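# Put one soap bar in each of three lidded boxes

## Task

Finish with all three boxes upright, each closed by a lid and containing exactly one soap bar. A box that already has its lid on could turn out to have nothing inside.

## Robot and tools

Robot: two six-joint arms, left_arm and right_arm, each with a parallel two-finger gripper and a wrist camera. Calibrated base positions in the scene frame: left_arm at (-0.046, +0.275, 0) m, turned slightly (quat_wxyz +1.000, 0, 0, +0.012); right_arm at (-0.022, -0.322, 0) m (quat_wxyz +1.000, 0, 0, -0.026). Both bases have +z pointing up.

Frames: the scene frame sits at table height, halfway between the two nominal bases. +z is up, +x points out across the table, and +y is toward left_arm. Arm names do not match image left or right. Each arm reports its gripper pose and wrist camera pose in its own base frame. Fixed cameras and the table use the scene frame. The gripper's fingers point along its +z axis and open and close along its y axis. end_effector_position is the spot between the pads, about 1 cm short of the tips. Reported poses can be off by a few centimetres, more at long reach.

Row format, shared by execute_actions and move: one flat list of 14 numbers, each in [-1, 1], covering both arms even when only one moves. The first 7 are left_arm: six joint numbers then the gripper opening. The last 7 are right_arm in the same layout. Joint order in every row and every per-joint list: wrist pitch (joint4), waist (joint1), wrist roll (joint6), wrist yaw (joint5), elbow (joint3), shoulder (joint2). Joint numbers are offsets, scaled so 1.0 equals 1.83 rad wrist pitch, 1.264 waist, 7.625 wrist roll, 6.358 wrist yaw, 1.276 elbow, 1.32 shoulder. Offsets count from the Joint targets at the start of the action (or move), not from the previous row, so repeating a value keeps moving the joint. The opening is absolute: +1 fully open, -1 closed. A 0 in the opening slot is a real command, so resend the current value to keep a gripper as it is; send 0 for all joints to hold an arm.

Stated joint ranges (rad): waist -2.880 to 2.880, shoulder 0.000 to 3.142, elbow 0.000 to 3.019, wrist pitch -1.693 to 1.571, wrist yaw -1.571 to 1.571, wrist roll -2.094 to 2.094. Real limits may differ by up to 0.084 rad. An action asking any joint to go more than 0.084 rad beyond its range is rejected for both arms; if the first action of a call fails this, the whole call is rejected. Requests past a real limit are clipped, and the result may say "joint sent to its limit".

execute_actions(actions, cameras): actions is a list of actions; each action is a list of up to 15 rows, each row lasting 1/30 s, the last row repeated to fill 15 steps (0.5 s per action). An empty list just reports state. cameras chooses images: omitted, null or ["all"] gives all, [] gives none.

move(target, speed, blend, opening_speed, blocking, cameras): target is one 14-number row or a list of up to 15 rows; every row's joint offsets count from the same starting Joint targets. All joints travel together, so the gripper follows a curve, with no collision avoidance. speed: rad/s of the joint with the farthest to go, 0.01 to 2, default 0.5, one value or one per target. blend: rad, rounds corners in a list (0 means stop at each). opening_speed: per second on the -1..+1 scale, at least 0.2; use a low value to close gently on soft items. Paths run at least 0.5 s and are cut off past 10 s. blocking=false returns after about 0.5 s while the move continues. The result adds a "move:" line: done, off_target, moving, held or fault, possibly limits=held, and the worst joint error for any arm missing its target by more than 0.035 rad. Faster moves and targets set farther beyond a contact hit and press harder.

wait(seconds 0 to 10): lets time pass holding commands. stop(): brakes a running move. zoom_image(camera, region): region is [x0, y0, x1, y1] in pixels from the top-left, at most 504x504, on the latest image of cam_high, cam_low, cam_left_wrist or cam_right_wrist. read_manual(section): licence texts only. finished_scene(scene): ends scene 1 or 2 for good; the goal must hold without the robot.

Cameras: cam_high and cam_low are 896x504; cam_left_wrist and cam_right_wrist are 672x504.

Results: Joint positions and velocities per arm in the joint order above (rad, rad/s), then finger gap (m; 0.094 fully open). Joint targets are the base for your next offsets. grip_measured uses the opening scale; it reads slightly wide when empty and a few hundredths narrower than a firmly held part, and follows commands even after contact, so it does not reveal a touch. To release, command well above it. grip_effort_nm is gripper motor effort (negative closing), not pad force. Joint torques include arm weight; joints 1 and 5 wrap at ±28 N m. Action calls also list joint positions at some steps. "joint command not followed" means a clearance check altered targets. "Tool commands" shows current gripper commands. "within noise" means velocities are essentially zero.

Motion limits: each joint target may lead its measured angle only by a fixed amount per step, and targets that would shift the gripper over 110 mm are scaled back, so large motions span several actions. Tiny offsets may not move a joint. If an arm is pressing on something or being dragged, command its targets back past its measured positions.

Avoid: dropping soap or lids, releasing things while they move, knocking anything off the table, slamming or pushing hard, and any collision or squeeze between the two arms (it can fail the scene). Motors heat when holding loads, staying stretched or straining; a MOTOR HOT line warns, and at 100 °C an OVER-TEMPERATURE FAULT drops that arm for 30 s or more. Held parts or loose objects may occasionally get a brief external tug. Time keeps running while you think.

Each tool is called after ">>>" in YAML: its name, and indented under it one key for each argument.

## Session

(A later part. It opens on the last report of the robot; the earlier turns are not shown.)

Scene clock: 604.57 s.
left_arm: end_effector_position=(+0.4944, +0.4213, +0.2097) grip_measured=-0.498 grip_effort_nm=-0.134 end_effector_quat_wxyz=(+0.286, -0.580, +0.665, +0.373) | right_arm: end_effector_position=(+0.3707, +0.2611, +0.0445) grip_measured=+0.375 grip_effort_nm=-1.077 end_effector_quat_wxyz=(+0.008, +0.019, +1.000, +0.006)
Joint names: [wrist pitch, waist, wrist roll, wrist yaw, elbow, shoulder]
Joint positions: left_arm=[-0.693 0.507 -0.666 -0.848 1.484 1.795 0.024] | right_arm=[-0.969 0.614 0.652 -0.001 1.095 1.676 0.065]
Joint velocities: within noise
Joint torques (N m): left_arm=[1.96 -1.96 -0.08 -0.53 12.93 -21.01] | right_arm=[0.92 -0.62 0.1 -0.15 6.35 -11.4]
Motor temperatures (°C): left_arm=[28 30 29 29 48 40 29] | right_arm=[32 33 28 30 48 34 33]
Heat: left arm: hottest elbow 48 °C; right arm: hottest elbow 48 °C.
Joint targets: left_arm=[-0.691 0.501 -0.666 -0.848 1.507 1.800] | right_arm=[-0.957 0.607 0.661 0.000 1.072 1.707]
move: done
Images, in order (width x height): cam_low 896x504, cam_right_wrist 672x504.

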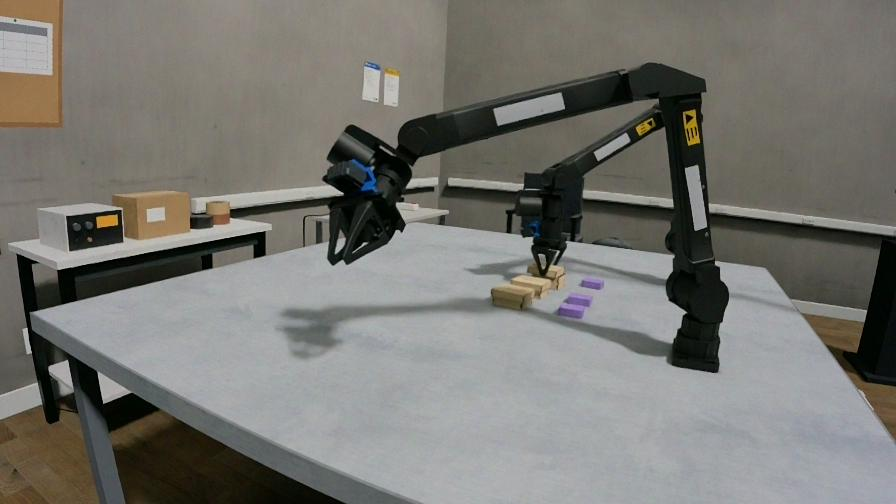

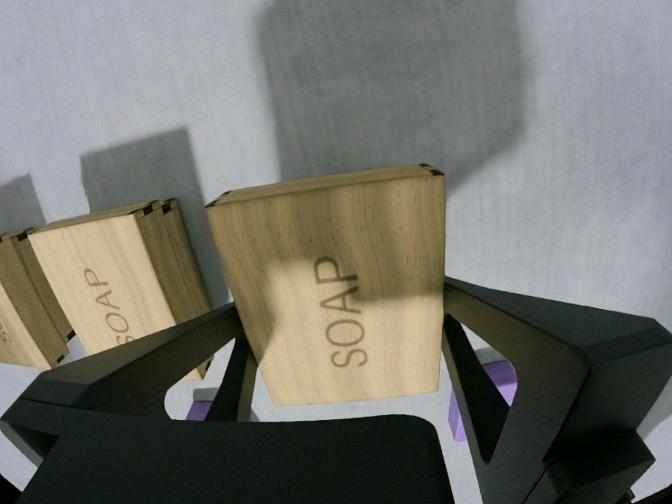

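>>> move:
  target: [0,0,0,0,0,0,-0.5,-0.0317,0.015,0,0,0.0556,-0.0492,0.2]
  cameras: ["cam_low","cam_high"]
  speed: 0.25

>>> zoom_image:
  camera: "cam_low"
  region: [485, 260, 570, 315]

>>> zoom_image:
  camera: "cam_high"
  region: [380, 230, 430, 290]

Scene clock: 618.83 s.
left_arm: end_effector_position=(+0.4944, +0.4213, +0.2097) grip_measured=-0.498 grip_effort_nm=-0.129 end_effector_quat_wxyz=(+0.286, -0.580, +0.665, +0.373) | right_arm: end_effector_position=(+0.3638, +0.2581, +0.0543) grip_measured=+0.375 grip_effort_nm=-1.067 end_effector_quat_wxyz=(+0.002, +0.017, +1.000, +0.002)
Joint names: [wrist pitch, waist, wrist roll, wrist yaw, elbow, shoulder]
Joint positions: left_arm=[-0.693 0.507 -0.666 -0.848 1.484 1.795 0.024] | right_arm=[-1.007 0.618 0.652 -0.001 1.095 1.653 0.065]
Joint velocities: within noise
Joint torques (N m): left_arm=[1.98 -2.02 -0.08 -0.53 12.93 -21.01] | right_arm=[0.13 0.79 0.1 -0.11 12.4 -14.33]
Motor temperatures (°C): left_arm=[28 30 29 29 48 40 29] | right_arm=[32 33 28 30 47 33 33]
Heat: left arm: hottest elbow 48 °C; right arm: hottest elbow 47 °C.
Joint targets: left_arm=[-0.691 0.501 -0.666 -0.848 1.507 1.800] | right_arm=[-1.015 0.626 0.661 0.000 1.143 1.642]
move: off_target (right_arm); right_arm: the elbow is farthest, 0.048 rad from its target
Images, in order (width x height): cam_high 896x504, cam_low 896x504.

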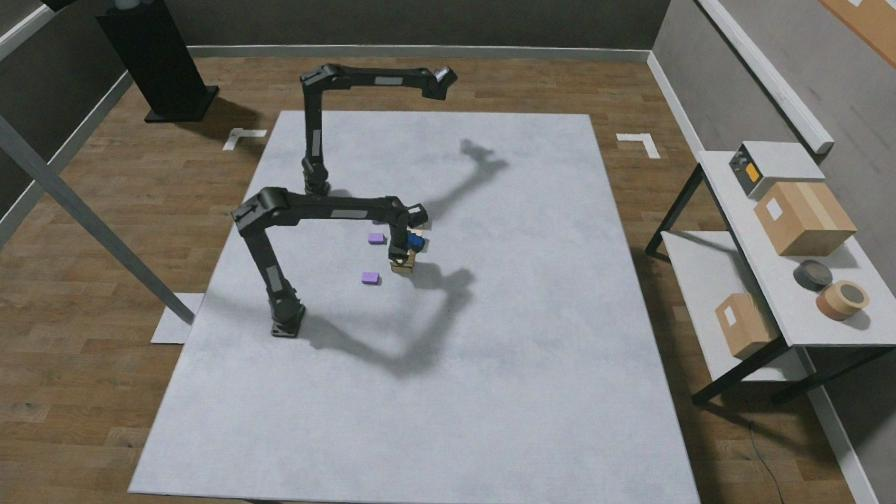

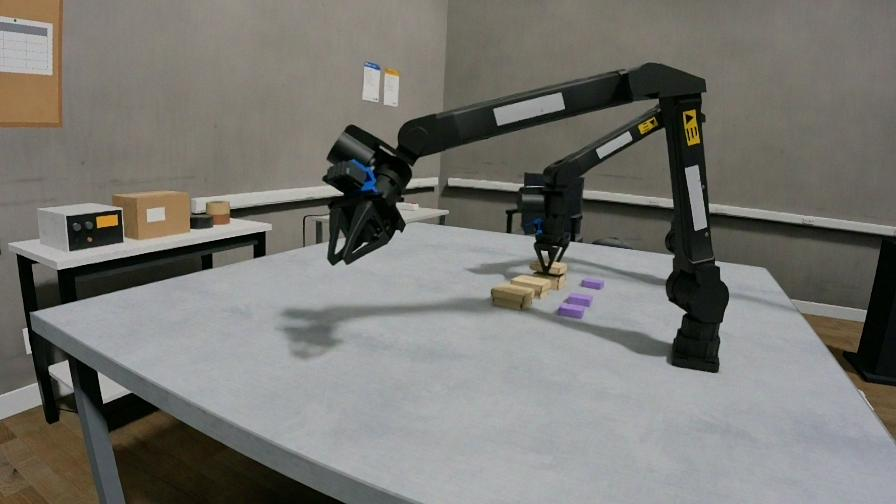

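Scaled by 5.929 from the camera's 896x504 image, which has a finer 1280x720 frame.

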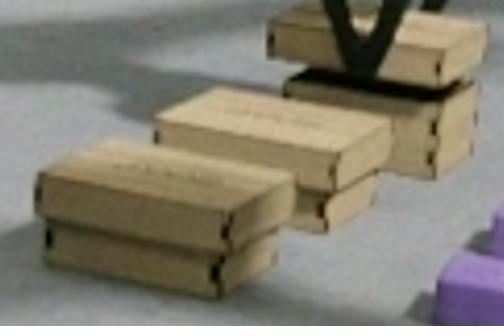

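Scaled by 8.400 from the camera's 896x504 image, which has a finer 1280x720 frame.

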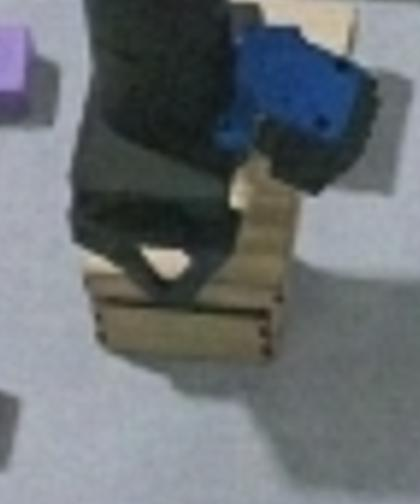

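>>> move:
  target:
    - [0,0,0,0,0,0,-0.5,0.0235,-0.0142,0,0,-0.0533,0.0364,0.2]
    - [0,0,0,0,0,0,-0.5,0.0377,-0.0142,0,0,-0.0619,0.0485,0.2]
  cameras: ["cam_low","cam_high"]
  speed: 0.1

>>> zoom_image:
  camera: "cam_low"
  region: [485, 260, 570, 315]

>>> zoom_image:
  camera: "cam_high"
  region: [380, 230, 430, 290]

Scene clock: 655.47 s.
left_arm: end_effector_position=(+0.4944, +0.4213, +0.2097) grip_measured=-0.498 grip_effort_nm=-0.129 end_effector_quat_wxyz=(+0.286, -0.580, +0.665, +0.373) | right_arm: end_effector_position=(+0.3677, +0.2595, +0.0445) grip_measured=+0.375 grip_effort_nm=-1.072 end_effector_quat_wxyz=(+0.007, +0.018, +1.000, +0.005)
Joint names: [wrist pitch, waist, wrist roll, wrist yaw, elbow, shoulder]
Joint positions: left_arm=[-0.693 0.507 -0.666 -0.848 1.484 1.795 0.024] | right_arm=[-0.971 0.615 0.652 -0.001 1.087 1.67 0.065]
Joint velocities: within noise
Joint torques (N m): left_arm=[1.98 -2.02 -0.08 -0.53 12.94 -21.07] | right_arm=[1.32 -0.56 0.12 -0.11 6.31 -11.05]
Motor temperatures (°C): left_arm=[28 30 29 29 48 40 29] | right_arm=[31 33 28 30 50 34 33]
Heat: left arm: hottest elbow 48 °C; right arm: hottest elbow 50 °C.
Joint targets: left_arm=[-0.691 0.501 -0.666 -0.848 1.507 1.800] | right_arm=[-0.946 0.608 0.661 0.000 1.064 1.706]
move: off_target (right_arm); right_arm: the shoulder is farthest, 0.036 rad from its target
Images, in order (width x height): cam_high 896x504, cam_low 896x504.

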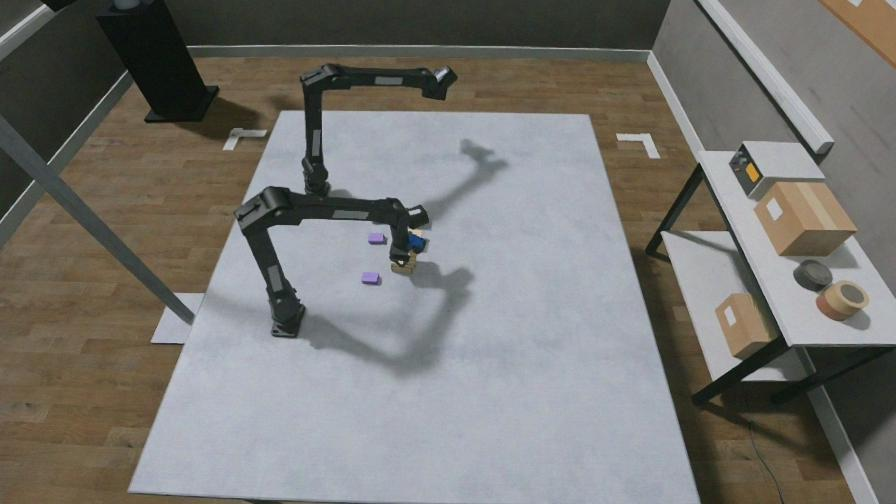

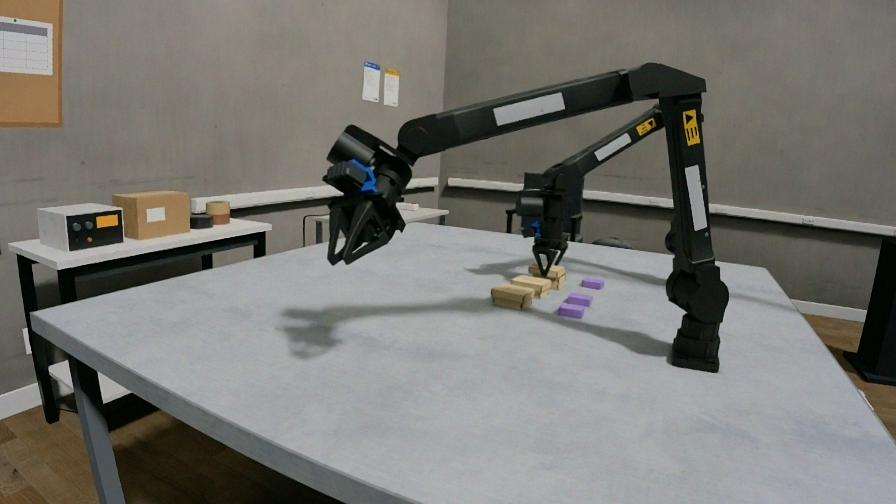

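Scaled by 5.929 from the camera's 896x504 image, which has a finer 1280x720 frame.

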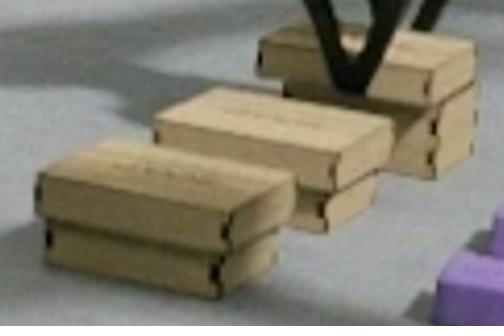

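Scaled by 8.400 from the camera's 896x504 image, which has a finer 1280x720 frame.

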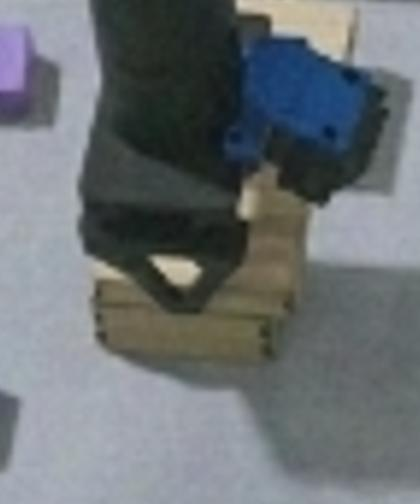

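>>> move:
  target: [0,0,0,0,0,0,-0.5,-0.0273,0,0,0,0,0,0.2]
  cameras: ["cam_low","cam_high"]
  speed: 0.1

>>> zoom_image:
  camera: "cam_low"
  region: [485, 260, 570, 315]

>>> zoom_image:
  camera: "cam_high"
  region: [380, 230, 430, 290]

Scene clock: 670.83 s.
left_arm: end_effector_position=(+0.4944, +0.4213, +0.2097) grip_measured=-0.498 grip_effort_nm=-0.134 end_effector_quat_wxyz=(+0.286, -0.580, +0.665, +0.373) | right_arm: end_effector_position=(+0.3653, +0.2576, +0.0444) grip_measured=+0.375 grip_effort_nm=-1.082 end_effector_quat_wxyz=(+0.002, +0.019, +1.000, +0.002)
Joint names: [wrist pitch, waist, wrist roll, wrist yaw, elbow, shoulder]
Joint positions: left_arm=[-0.693 0.507 -0.666 -0.848 1.484 1.795 0.024] | right_arm=[-0.983 0.615 0.652 -0.001 1.087 1.67 0.065]
Joint velocities: within noise
Joint torques (N m): left_arm=[1.98 -1.96 -0.08 -0.53 12.94 -21.01] | right_arm=[-0.08 -0.56 0.1 -0.11 6.27 -10.99]
Motor temperatures (°C): left_arm=[28 30 29 29 49 40 29] | right_arm=[31 33 28 30 46 33 33]
Heat: left arm: hottest elbow 49 °C; right arm: hottest elbow 46 °C.
Joint targets: left_arm=[-0.691 0.501 -0.666 -0.848 1.507 1.800] | right_arm=[-0.996 0.608 0.661 0.000 1.064 1.706]
move: off_target (right_arm); right_arm: the shoulder is farthest, 0.036 rad from its target
Images, in order (width x height): cam_high 896x504, cam_low 896x504.

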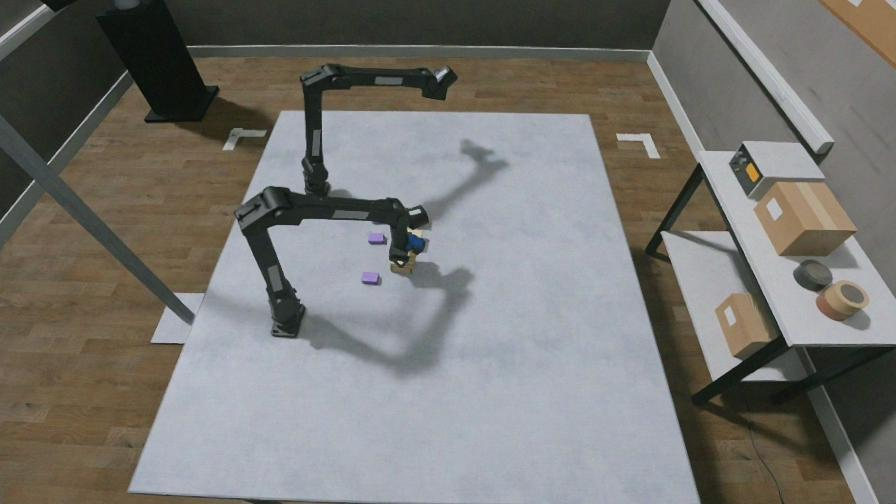

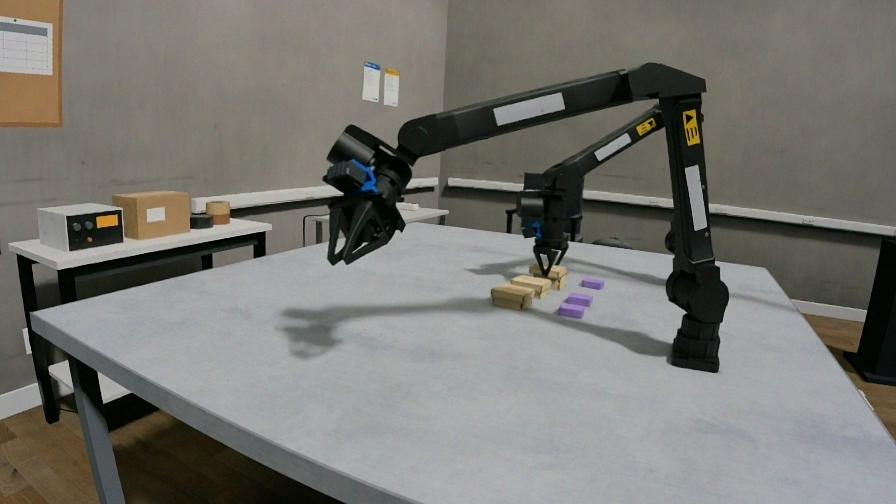

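Scaled by 5.929 from the camera's 896x504 image, which has a finer 1280x720 frame.

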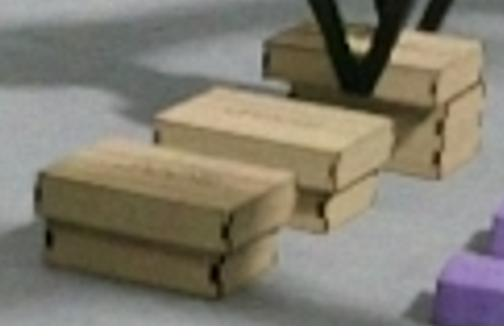

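Scaled by 8.400 from the camera's 896x504 image, which has a finer 1280x720 frame.

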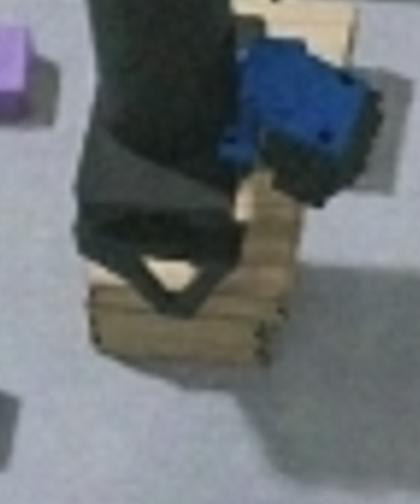

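>>> move:
  target: [0,0,0,0,0,0,-0.5,-0.0066,0.015,0,0,0.0572,-0.0492,0.2]
  cameras: ["cam_low","cam_high"]
  speed: 0.2

>>> zoom_image:
  camera: "cam_low"
  region: [485, 260, 570, 315]

>>> zoom_image:
  camera: "cam_high"
  region: [380, 230, 430, 290]

Scene clock: 686.77 s.
left_arm: end_effector_position=(+0.4944, +0.4213, +0.2097) grip_measured=-0.498 grip_effort_nm=-0.129 end_effector_quat_wxyz=(+0.286, -0.580, +0.665, +0.373) | right_arm: end_effector_position=(+0.3621, +0.2574, +0.0519) grip_measured=+0.375 grip_effort_nm=-1.077 end_effector_quat_wxyz=(+0.002, +0.017, +1.000, +0.002)
Joint names: [wrist pitch, waist, wrist roll, wrist yaw, elbow, shoulder]
Joint positions: left_arm=[-0.693 0.507 -0.666 -0.848 1.484 1.795 0.024] | right_arm=[-1 0.619 0.652 -0.001 1.087 1.653 0.065]
Joint velocities: within noise
Joint torques (N m): left_arm=[1.96 -2.02 -0.08 -0.53 12.93 -21.07] | right_arm=[0.12 0.85 0.1 -0.11 12.51 -14.62]
Motor temperatures (°C): left_arm=[28 30 29 29 49 40 29] | right_arm=[31 33 28 30 44 33 33]
Heat: left arm: hottest elbow 49 °C; right arm: hottest elbow 44 °C.
Joint targets: left_arm=[-0.691 0.501 -0.666 -0.848 1.507 1.800] | right_arm=[-1.008 0.627 0.661 0.000 1.137 1.641]
move: off_target (right_arm); right_arm: the elbow is farthest, 0.050 rad from its target
Images, in order (width x height): cam_high 896x504, cam_low 896x504.

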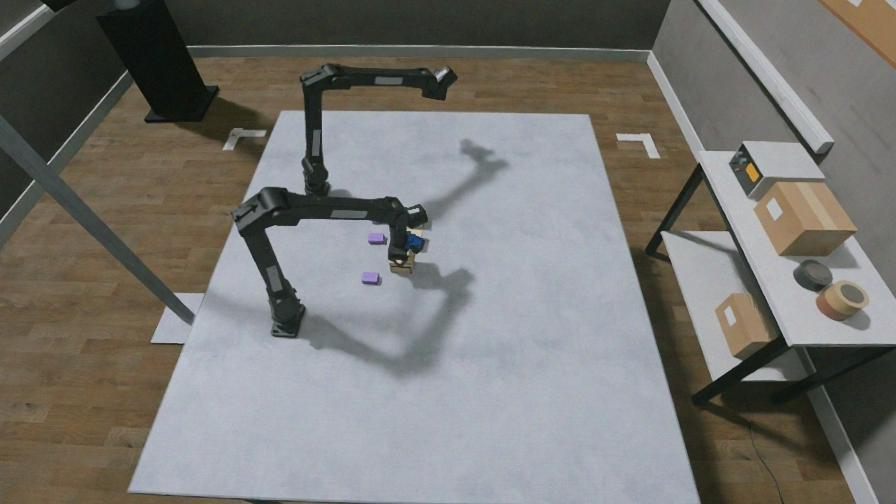

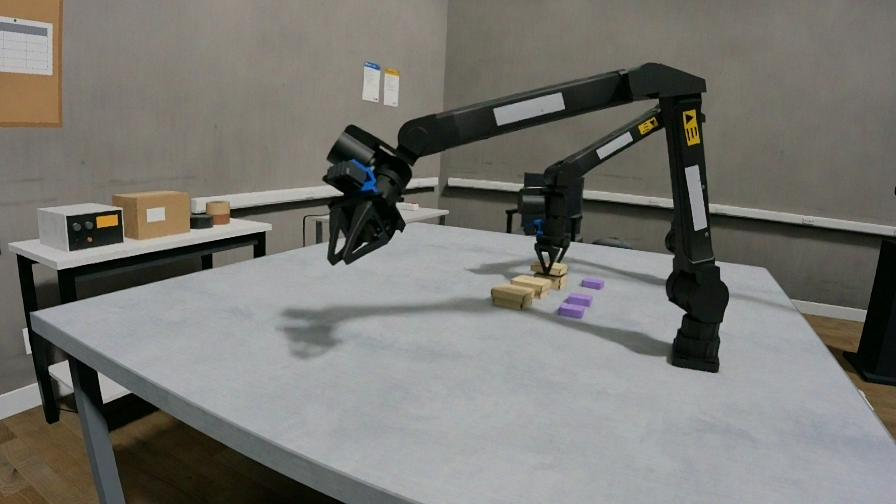

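Scaled by 5.929 from the camera's 896x504 image, which has a finer 1280x720 frame.

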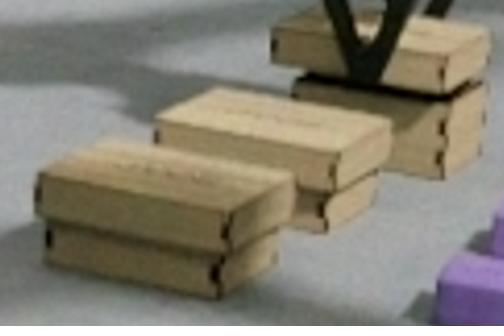

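Scaled by 8.400 from the camera's 896x504 image, which has a finer 1280x720 frame.

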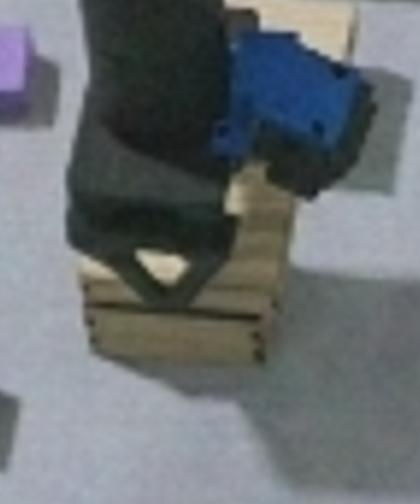

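>>> move:
  target: [0,0,0,0,0,0,-0.5,0.0197,-0.0134,0,0,-0.0603,0.0295,0.2]
  cameras: ["cam_low","cam_high"]
  speed: 0.1

>>> zoom_image:
  camera: "cam_low"
  region: [485, 260, 570, 315]

>>> zoom_image:
  camera: "cam_high"
  region: [380, 230, 430, 290]

Scene clock: 715.77 s.
left_arm: end_effector_position=(+0.4944, +0.4213, +0.2097) grip_measured=-0.498 grip_effort_nm=-0.120 end_effector_quat_wxyz=(+0.286, -0.580, +0.665, +0.373) | right_arm: end_effector_position=(+0.3609, +0.2557, +0.0454) grip_measured=+0.375 grip_effort_nm=-1.072 end_effector_quat_wxyz=(+0.002, +0.018, +1.000, +0.002)
Joint names: [wrist pitch, waist, wrist roll, wrist yaw, elbow, shoulder]
Joint positions: left_arm=[-0.693 0.507 -0.666 -0.848 1.484 1.795 0.024] | right_arm=[-0.981 0.617 0.652 -0.001 1.073 1.657 0.065]
Joint velocities: within noise
Joint torques (N m): left_arm=[1.98 -1.96 -0.09 -0.53 12.93 -21.01] | right_arm=[0.62 -0.56 0.1 -0.11 7.12 -11.63]
Motor temperatures (°C): left_arm=[28 30 29 29 49 40 29] | right_arm=[31 33 28 30 45 34 33]
Heat: left arm: hottest elbow 49 °C; right arm: hottest elbow 45 °C.
Joint targets: left_arm=[-0.691 0.501 -0.666 -0.848 1.507 1.800] | right_arm=[-0.972 0.610 0.661 0.000 1.060 1.680]
move: done
Images, in order (width x height): cam_high 896x504, cam_low 896x504.

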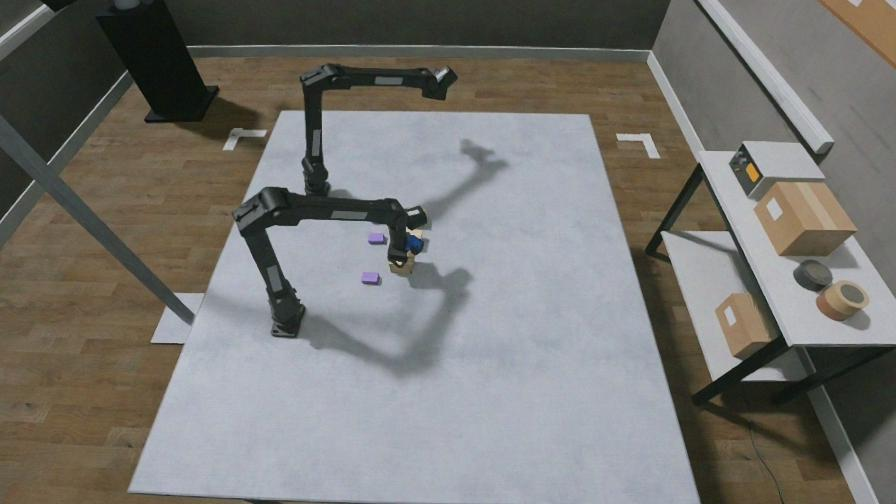

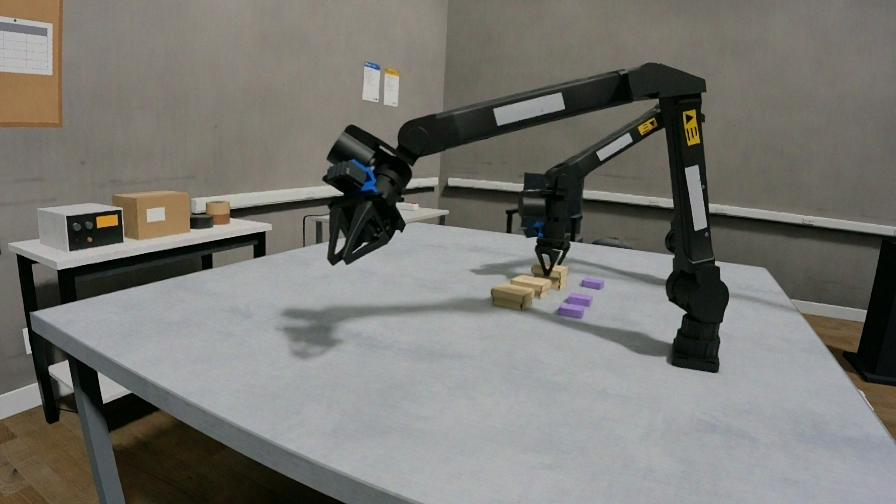

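Scaled by 5.929 from the camera's 896x504 image, which has a finer 1280x720 frame.

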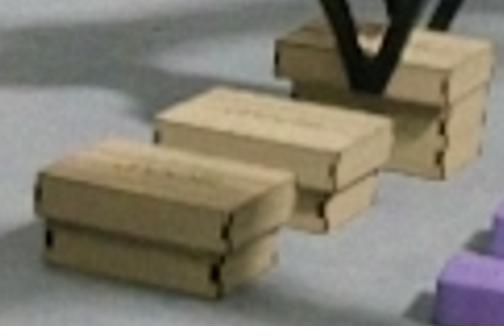

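Scaled by 8.400 from the camera's 896x504 image, which has a finer 1280x720 frame.

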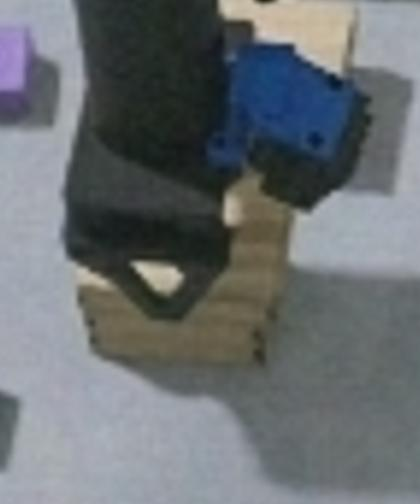

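>>> move:
  target: [0,0,0,0,0,0,-0.5,0.008,0,0,0,-0.005,0.014,0.2]
  cameras: ["cam_low","cam_high"]
  speed: 0.1

>>> zoom_image:
  camera: "cam_low"
  region: [485, 260, 570, 315]

>>> zoom_image:
  camera: "cam_high"
  region: [380, 230, 430, 290]

Scene clock: 724.13 s.
left_arm: end_effector_position=(+0.4944, +0.4213, +0.2097) grip_measured=-0.498 grip_effort_nm=-0.134 end_effector_quat_wxyz=(+0.286, -0.580, +0.665, +0.373) | right_arm: end_effector_position=(+0.3614, +0.2561, +0.0445) grip_measured=+0.375 grip_effort_nm=-1.072 end_effector_quat_wxyz=(+0.003, +0.018, +1.000, +0.002)
Joint names: [wrist pitch, waist, wrist roll, wrist yaw, elbow, shoulder]
Joint positions: left_arm=[-0.693 0.507 -0.666 -0.848 1.484 1.795 0.024] | right_arm=[-0.977 0.617 0.652 -0.001 1.073 1.66 0.065]
Joint velocities: within noise
Joint torques (N m): left_arm=[1.98 -1.96 -0.08 -0.52 12.96 -21.07] | right_arm=[1.14 -0.56 0.1 -0.11 6.58 -10.58]
Motor temperatures (°C): left_arm=[28 30 29 29 49 40 29] | right_arm=[31 33 28 30 46 34 33]
Heat: left arm: hottest elbow 49 °C; right arm: hottest elbow 46 °C.
Joint targets: left_arm=[-0.691 0.501 -0.666 -0.848 1.507 1.800] | right_arm=[-0.957 0.610 0.661 0.000 1.054 1.698]
move: off_target (right_arm); right_arm: the shoulder is farthest, 0.039 rad from its target
Images, in order (width x height): cam_high 896x504, cam_low 896x504.

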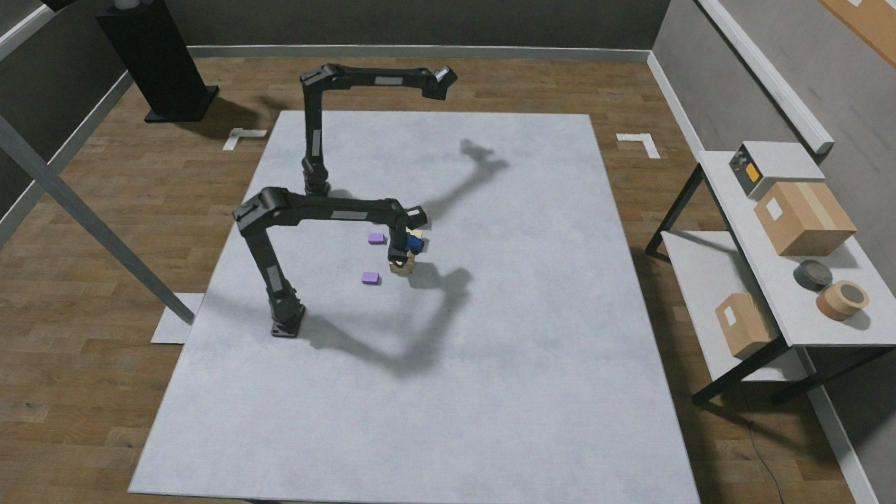

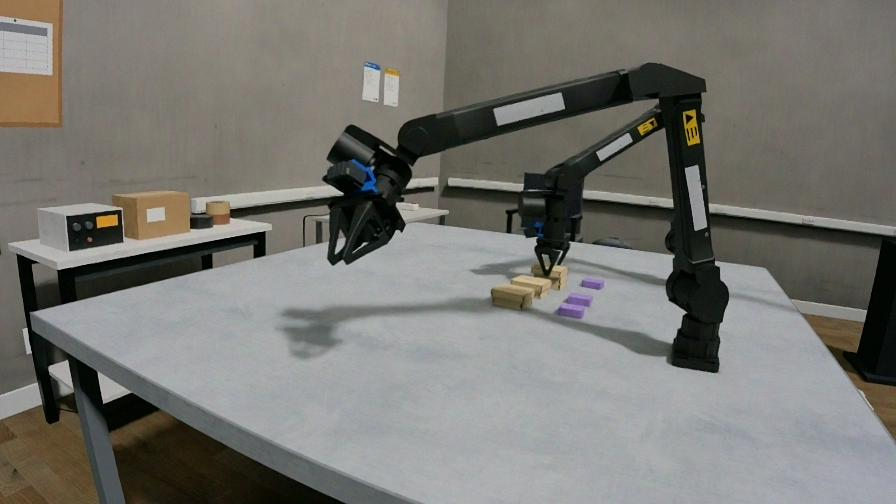

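Scaled by 5.929 from the camera's 896x504 image, which has a finer 1280x720 frame.

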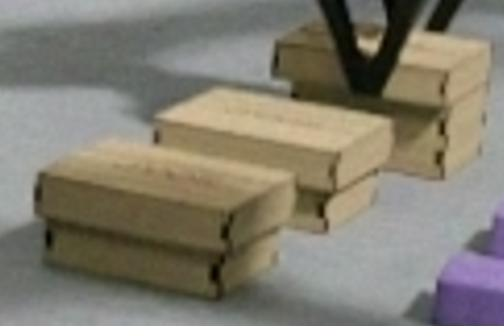

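Scaled by 8.400 from the camera's 896x504 image, which has a finer 1280x720 frame.

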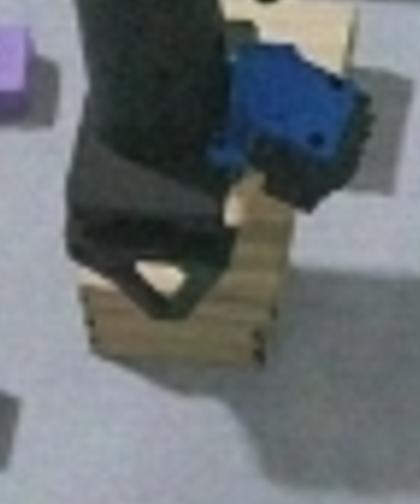

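>>> move:
  target:
    - [0,0,0,0,0,0,-0.5,-0.02,0,0,0,0,-0.04,0.2]
    - [0,0,0,0,0,0,-0.5,-0.018,-0.0063,0,0,0,-0.04,0.2]
    - [0,0,0,0,0,0,-0.5,-0.008,-0.0063,0,0,0,-0.004,0.2]
  cameras: ["cam_low","cam_high"]
  speed: 0.1

>>> zoom_image:
  camera: "cam_low"
  region: [485, 260, 570, 315]

>>> zoom_image:
  camera: "cam_high"
  region: [380, 230, 430, 290]

Scene clock: 758.60 s.
left_arm: end_effector_position=(+0.4944, +0.4213, +0.2097) grip_measured=-0.498 grip_effort_nm=-0.134 end_effector_quat_wxyz=(+0.286, -0.580, +0.665, +0.373) | right_arm: end_effector_position=(+0.3620, +0.2533, +0.0445) grip_measured=+0.375 grip_effort_nm=-1.072 end_effector_quat_wxyz=(+0.001, +0.021, +1.000, +0.001)
Joint names: [wrist pitch, waist, wrist roll, wrist yaw, elbow, shoulder]
Joint positions: left_arm=[-0.693 0.507 -0.666 -0.848 1.484 1.795 0.024] | right_arm=[-0.982 0.611 0.652 -0.001 1.073 1.66 0.065]
Joint velocities: within noise
Joint torques (N m): left_arm=[1.98 -2.02 -0.08 -0.53 12.93 -21.01] | right_arm=[0.73 -0.67 0.1 -0.14 6.57 -10.64]
Motor temperatures (°C): left_arm=[28 30 29 29 49 40 29] | right_arm=[31 33 28 30 44 33 33]
Heat: left arm: hottest elbow 49 °C; right arm: hottest elbow 44 °C.
Joint targets: left_arm=[-0.691 0.501 -0.666 -0.848 1.507 1.800] | right_arm=[-0.972 0.602 0.661 -0.001 1.054 1.693]
move: done
Images, in order (width x height): cam_high 896x504, cam_low 896x504.

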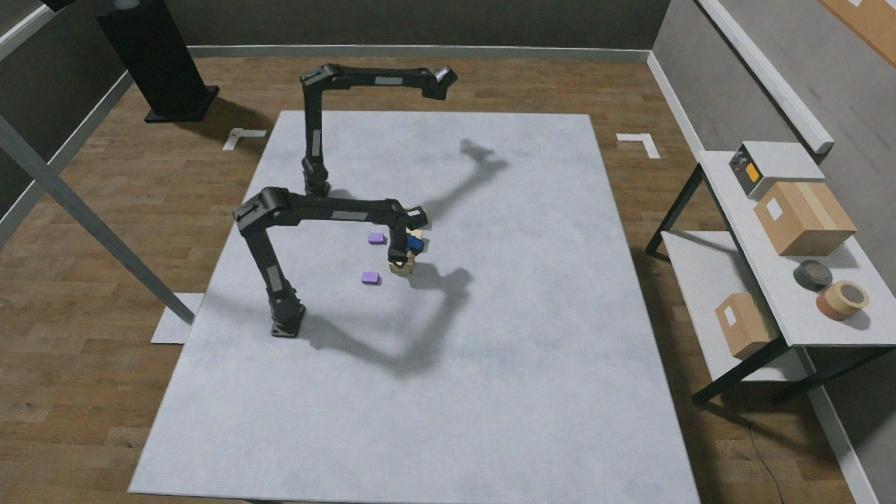

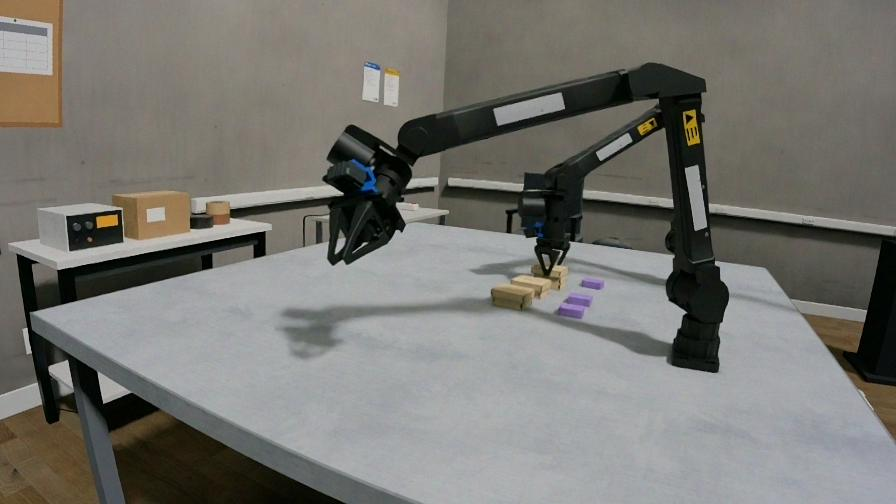

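Scaled by 5.929 from the camera's 896x504 image, which has a finer 1280x720 frame.

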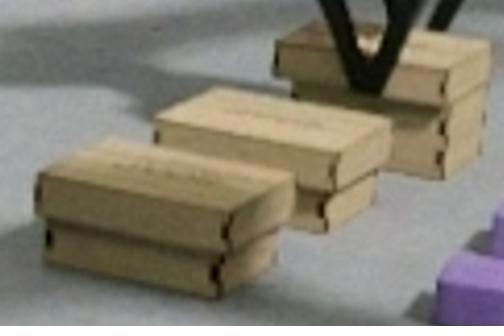

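Scaled by 8.400 from the camera's 896x504 image, which has a finer 1280x720 frame.

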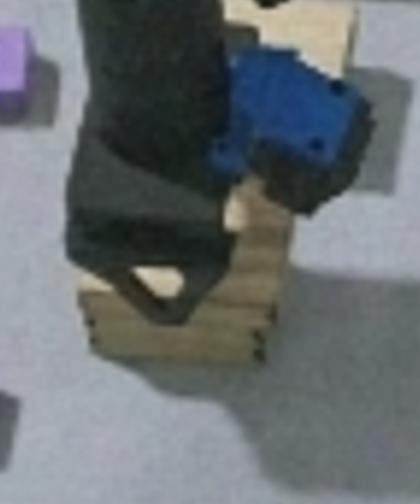

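>>> execute_actions:
  actions: []
  cameras: ["cam_right_wrist","cam_low"]

>>> zoom_image:
  camera: "cam_right_wrist"
  region: [200, 150, 500, 375]

>>> zoom_image:
  camera: "cam_low"
  region: [485, 260, 570, 315]

Scene clock: 808.03 s.
left_arm: end_effector_position=(+0.4944, +0.4213, +0.2097) grip_measured=-0.498 grip_effort_nm=-0.134 end_effector_quat_wxyz=(+0.286, -0.580, +0.665, +0.373) | right_arm: end_effector_position=(+0.3620, +0.2533, +0.0445) grip_measured=+0.375 grip_effort_nm=-1.072 end_effector_quat_wxyz=(+0.001, +0.021, +1.000, +0.001)
Joint names: [wrist pitch, waist, wrist roll, wrist yaw, elbow, shoulder]
Joint positions: left_arm=[-0.693 0.507 -0.666 -0.848 1.484 1.795 0.024] | right_arm=[-0.982 0.611 0.652 -0.001 1.073 1.66 0.065]
Joint velocities: within noise
Joint torques (N m): left_arm=[1.96 -1.96 -0.08 -0.53 12.94 -21.07] | right_arm=[0.75 -0.73 0.09 -0.08 6.57 -10.99]
Motor temperatures (°C): left_arm=[28 29 29 29 50 40 29] | right_arm=[31 33 28 30 43 32 33]
Heat: left arm: hottest elbow 50 °C; right arm: hottest elbow 43 °C.
Joint targets: left_arm=[-0.691 0.501 -0.666 -0.848 1.507 1.800] | right_arm=[-0.972 0.602 0.661 0.000 1.054 1.693]
Tool commands: left_gripper/opening=-0.5 right_gripper/opening=+0.2
Images, in order (width x height): cam_low 896x504, cam_right_wrist 672x504.

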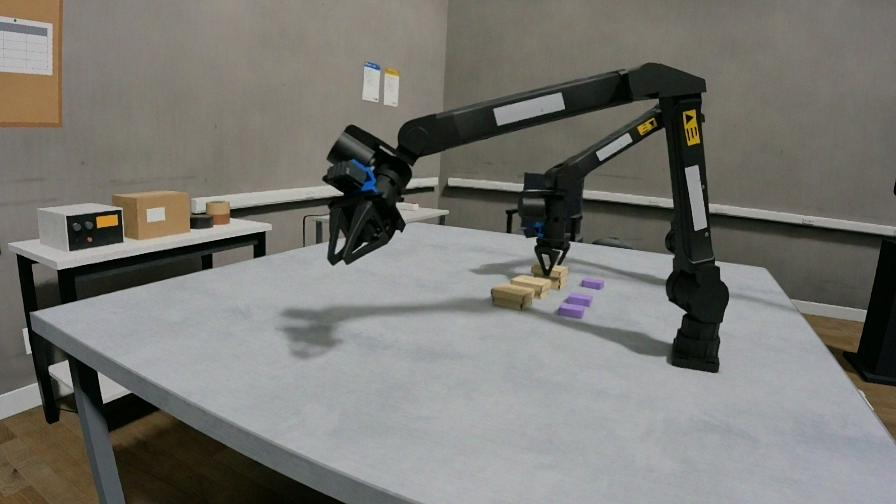

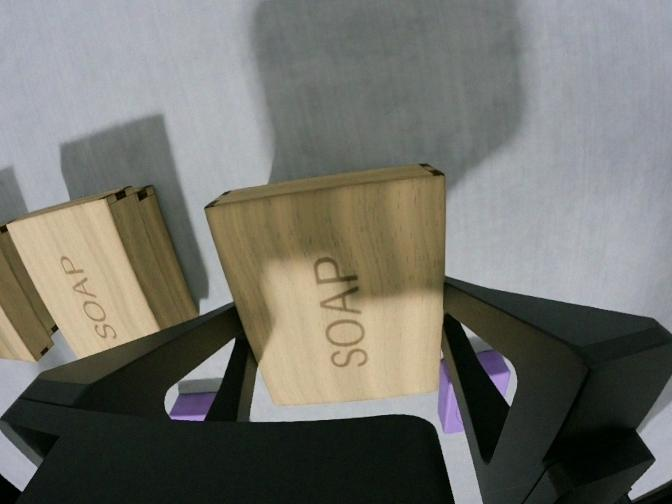

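Scaled by 1.680 from the camera's 672x504 image, which has a finer 960x720 frame.

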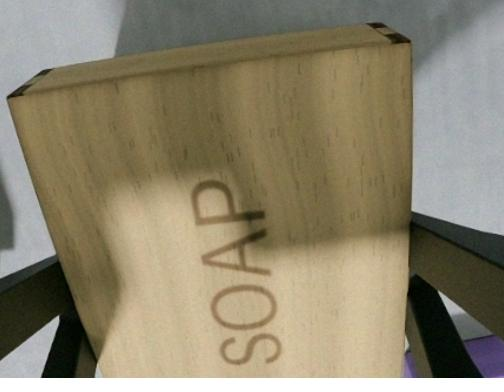

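Scaled by 5.929 from the camera's 896x504 image, which has a finer 1280x720 frame.

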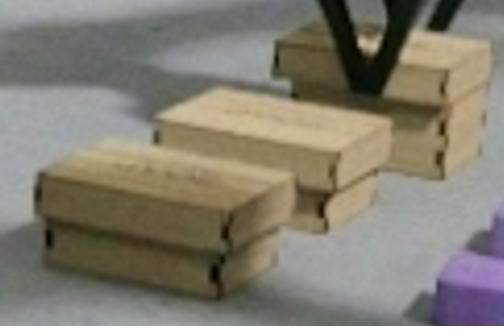

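>>> move:
  target:
    - [0,0,0,0,0,0,-0.5,0,0,0,0,0,-0.047,0.2]
    - [0,0,0,0,0,0,-0.5,-0.0075,0,0,0,0,-0.047,0.2]
    - [0,0,0,0,0,0,-0.5,-0.0075,0,0,0,0,0.003,0.2]
  speed: 0.1
  cameras: ["cam_low"]

>>> zoom_image:
  camera: "cam_low"
  region: [485, 260, 570, 315]

Scene clock: 830.27 s.
left_arm: end_effector_position=(+0.4944, +0.4213, +0.2097) grip_measured=-0.498 grip_effort_nm=-0.129 end_effector_quat_wxyz=(+0.286, -0.580, +0.665, +0.373) | right_arm: end_effector_position=(+0.3602, +0.2517, +0.0438) grip_measured=+0.375 grip_effort_nm=-1.082 end_effector_quat_wxyz=(-0.001, +0.021, +1.000, +0.001)
Joint names: [wrist pitch, waist, wrist roll, wrist yaw, elbow, shoulder]
Joint positions: left_arm=[-0.693 0.507 -0.666 -0.848 1.484 1.795 0.024] | right_arm=[-0.981 0.61 0.653 -0.003 1.067 1.656 0.065]
Joint velocities: within noise
Joint torques (N m): left_arm=[1.98 -2.02 -0.09 -0.53 12.94 -21.01] | right_arm=[0.13 -0.67 0.09 0.01 7.08 -10.4]
Motor temperatures (°C): left_arm=[28 29 29 29 50 40 29] | right_arm=[31 33 28 30 43 32 33]
Heat: left arm: hottest elbow 50 °C; right arm: hottest elbow 43 °C.
Joint targets: left_arm=[-0.691 0.501 -0.666 -0.848 1.507 1.800] | right_arm=[-0.986 0.602 0.661 0.000 1.054 1.697]
move: off_target (right_arm); right_arm: the shoulder is farthest, 0.041 rad from its target
Images, in order (width x height): cam_low 896x504.

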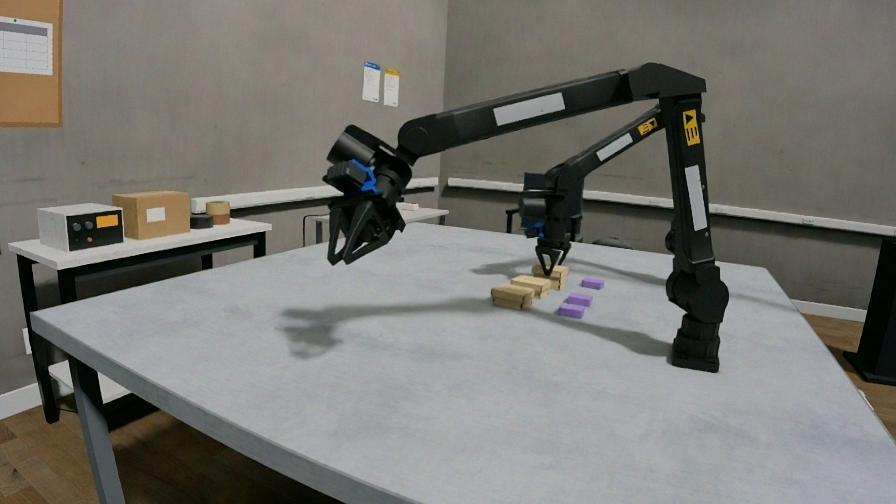

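Scaled by 5.929 from the camera's 896x504 image, which has a finer 1280x720 frame.

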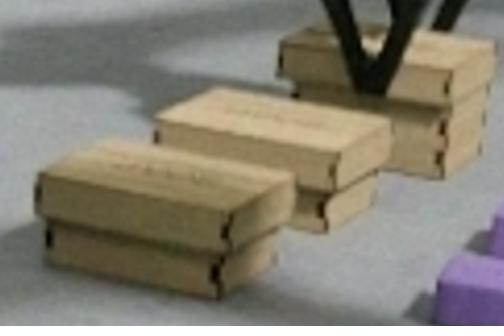

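>>> move:
  target:
    - [0,0,0,0,0,0,-0.5,0,0,0,0,0,-0.047,0.2]
    - [0,0,0,0,0,0,-0.5,-0.005,0,0,0,0,-0.047,0.2]
    - [0,0,0,0,0,0,-0.5,-0.005,0,0,0,0,0.003,0.2]
  speed: 0.1
  cameras: ["cam_low"]

>>> zoom_image:
  camera: "cam_low"
  region: [485, 260, 570, 315]

Scene clock: 840.67 s.
left_arm: end_effector_position=(+0.4944, +0.4213, +0.2097) grip_measured=-0.498 grip_effort_nm=-0.129 end_effector_quat_wxyz=(+0.286, -0.580, +0.665, +0.373) | right_arm: end_effector_position=(+0.3590, +0.2507, +0.0443) grip_measured=+0.375 grip_effort_nm=-1.077 end_effector_quat_wxyz=(-0.003, +0.021, +1.000, -0.001)
Joint names: [wrist pitch, waist, wrist roll, wrist yaw, elbow, shoulder]
Joint positions: left_arm=[-0.693 0.507 -0.666 -0.848 1.484 1.795 0.024] | right_arm=[-0.988 0.61 0.653 -0.002 1.067 1.655 0.065]
Joint velocities: within noise
Joint torques (N m): left_arm=[1.98 -1.96 -0.08 -0.53 12.93 -21.01] | right_arm=[0.1 -0.62 0.09 -0.05 7.08 -9.99]
Motor temperatures (°C): left_arm=[28 29 29 29 50 40 29] | right_arm=[31 33 28 30 43 32 33]
Heat: left arm: hottest elbow 50 °C; right arm: hottest elbow 43 °C.
Joint targets: left_arm=[-0.691 0.501 -0.666 -0.848 1.507 1.800] | right_arm=[-0.995 0.602 0.661 0.000 1.054 1.701]
move: off_target (right_arm); right_arm: the shoulder is farthest, 0.046 rad from its target
Images, in order (width x height): cam_low 896x504.

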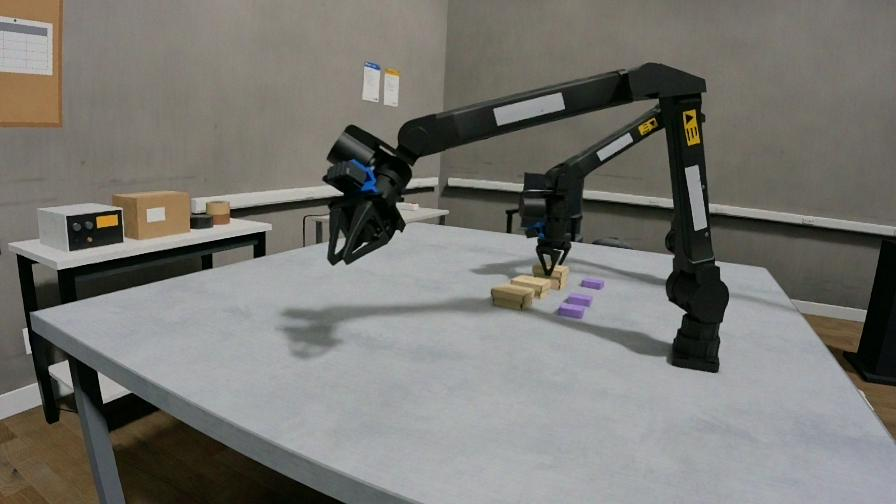

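Scaled by 5.929 from the camera's 896x504 image, which has a finer 1280x720 frame.

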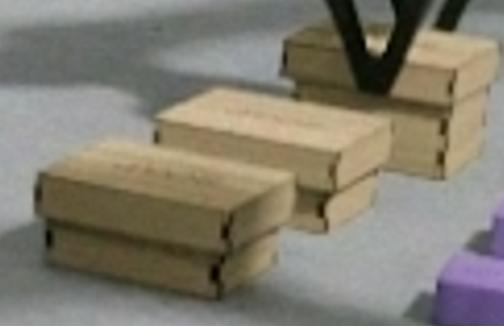

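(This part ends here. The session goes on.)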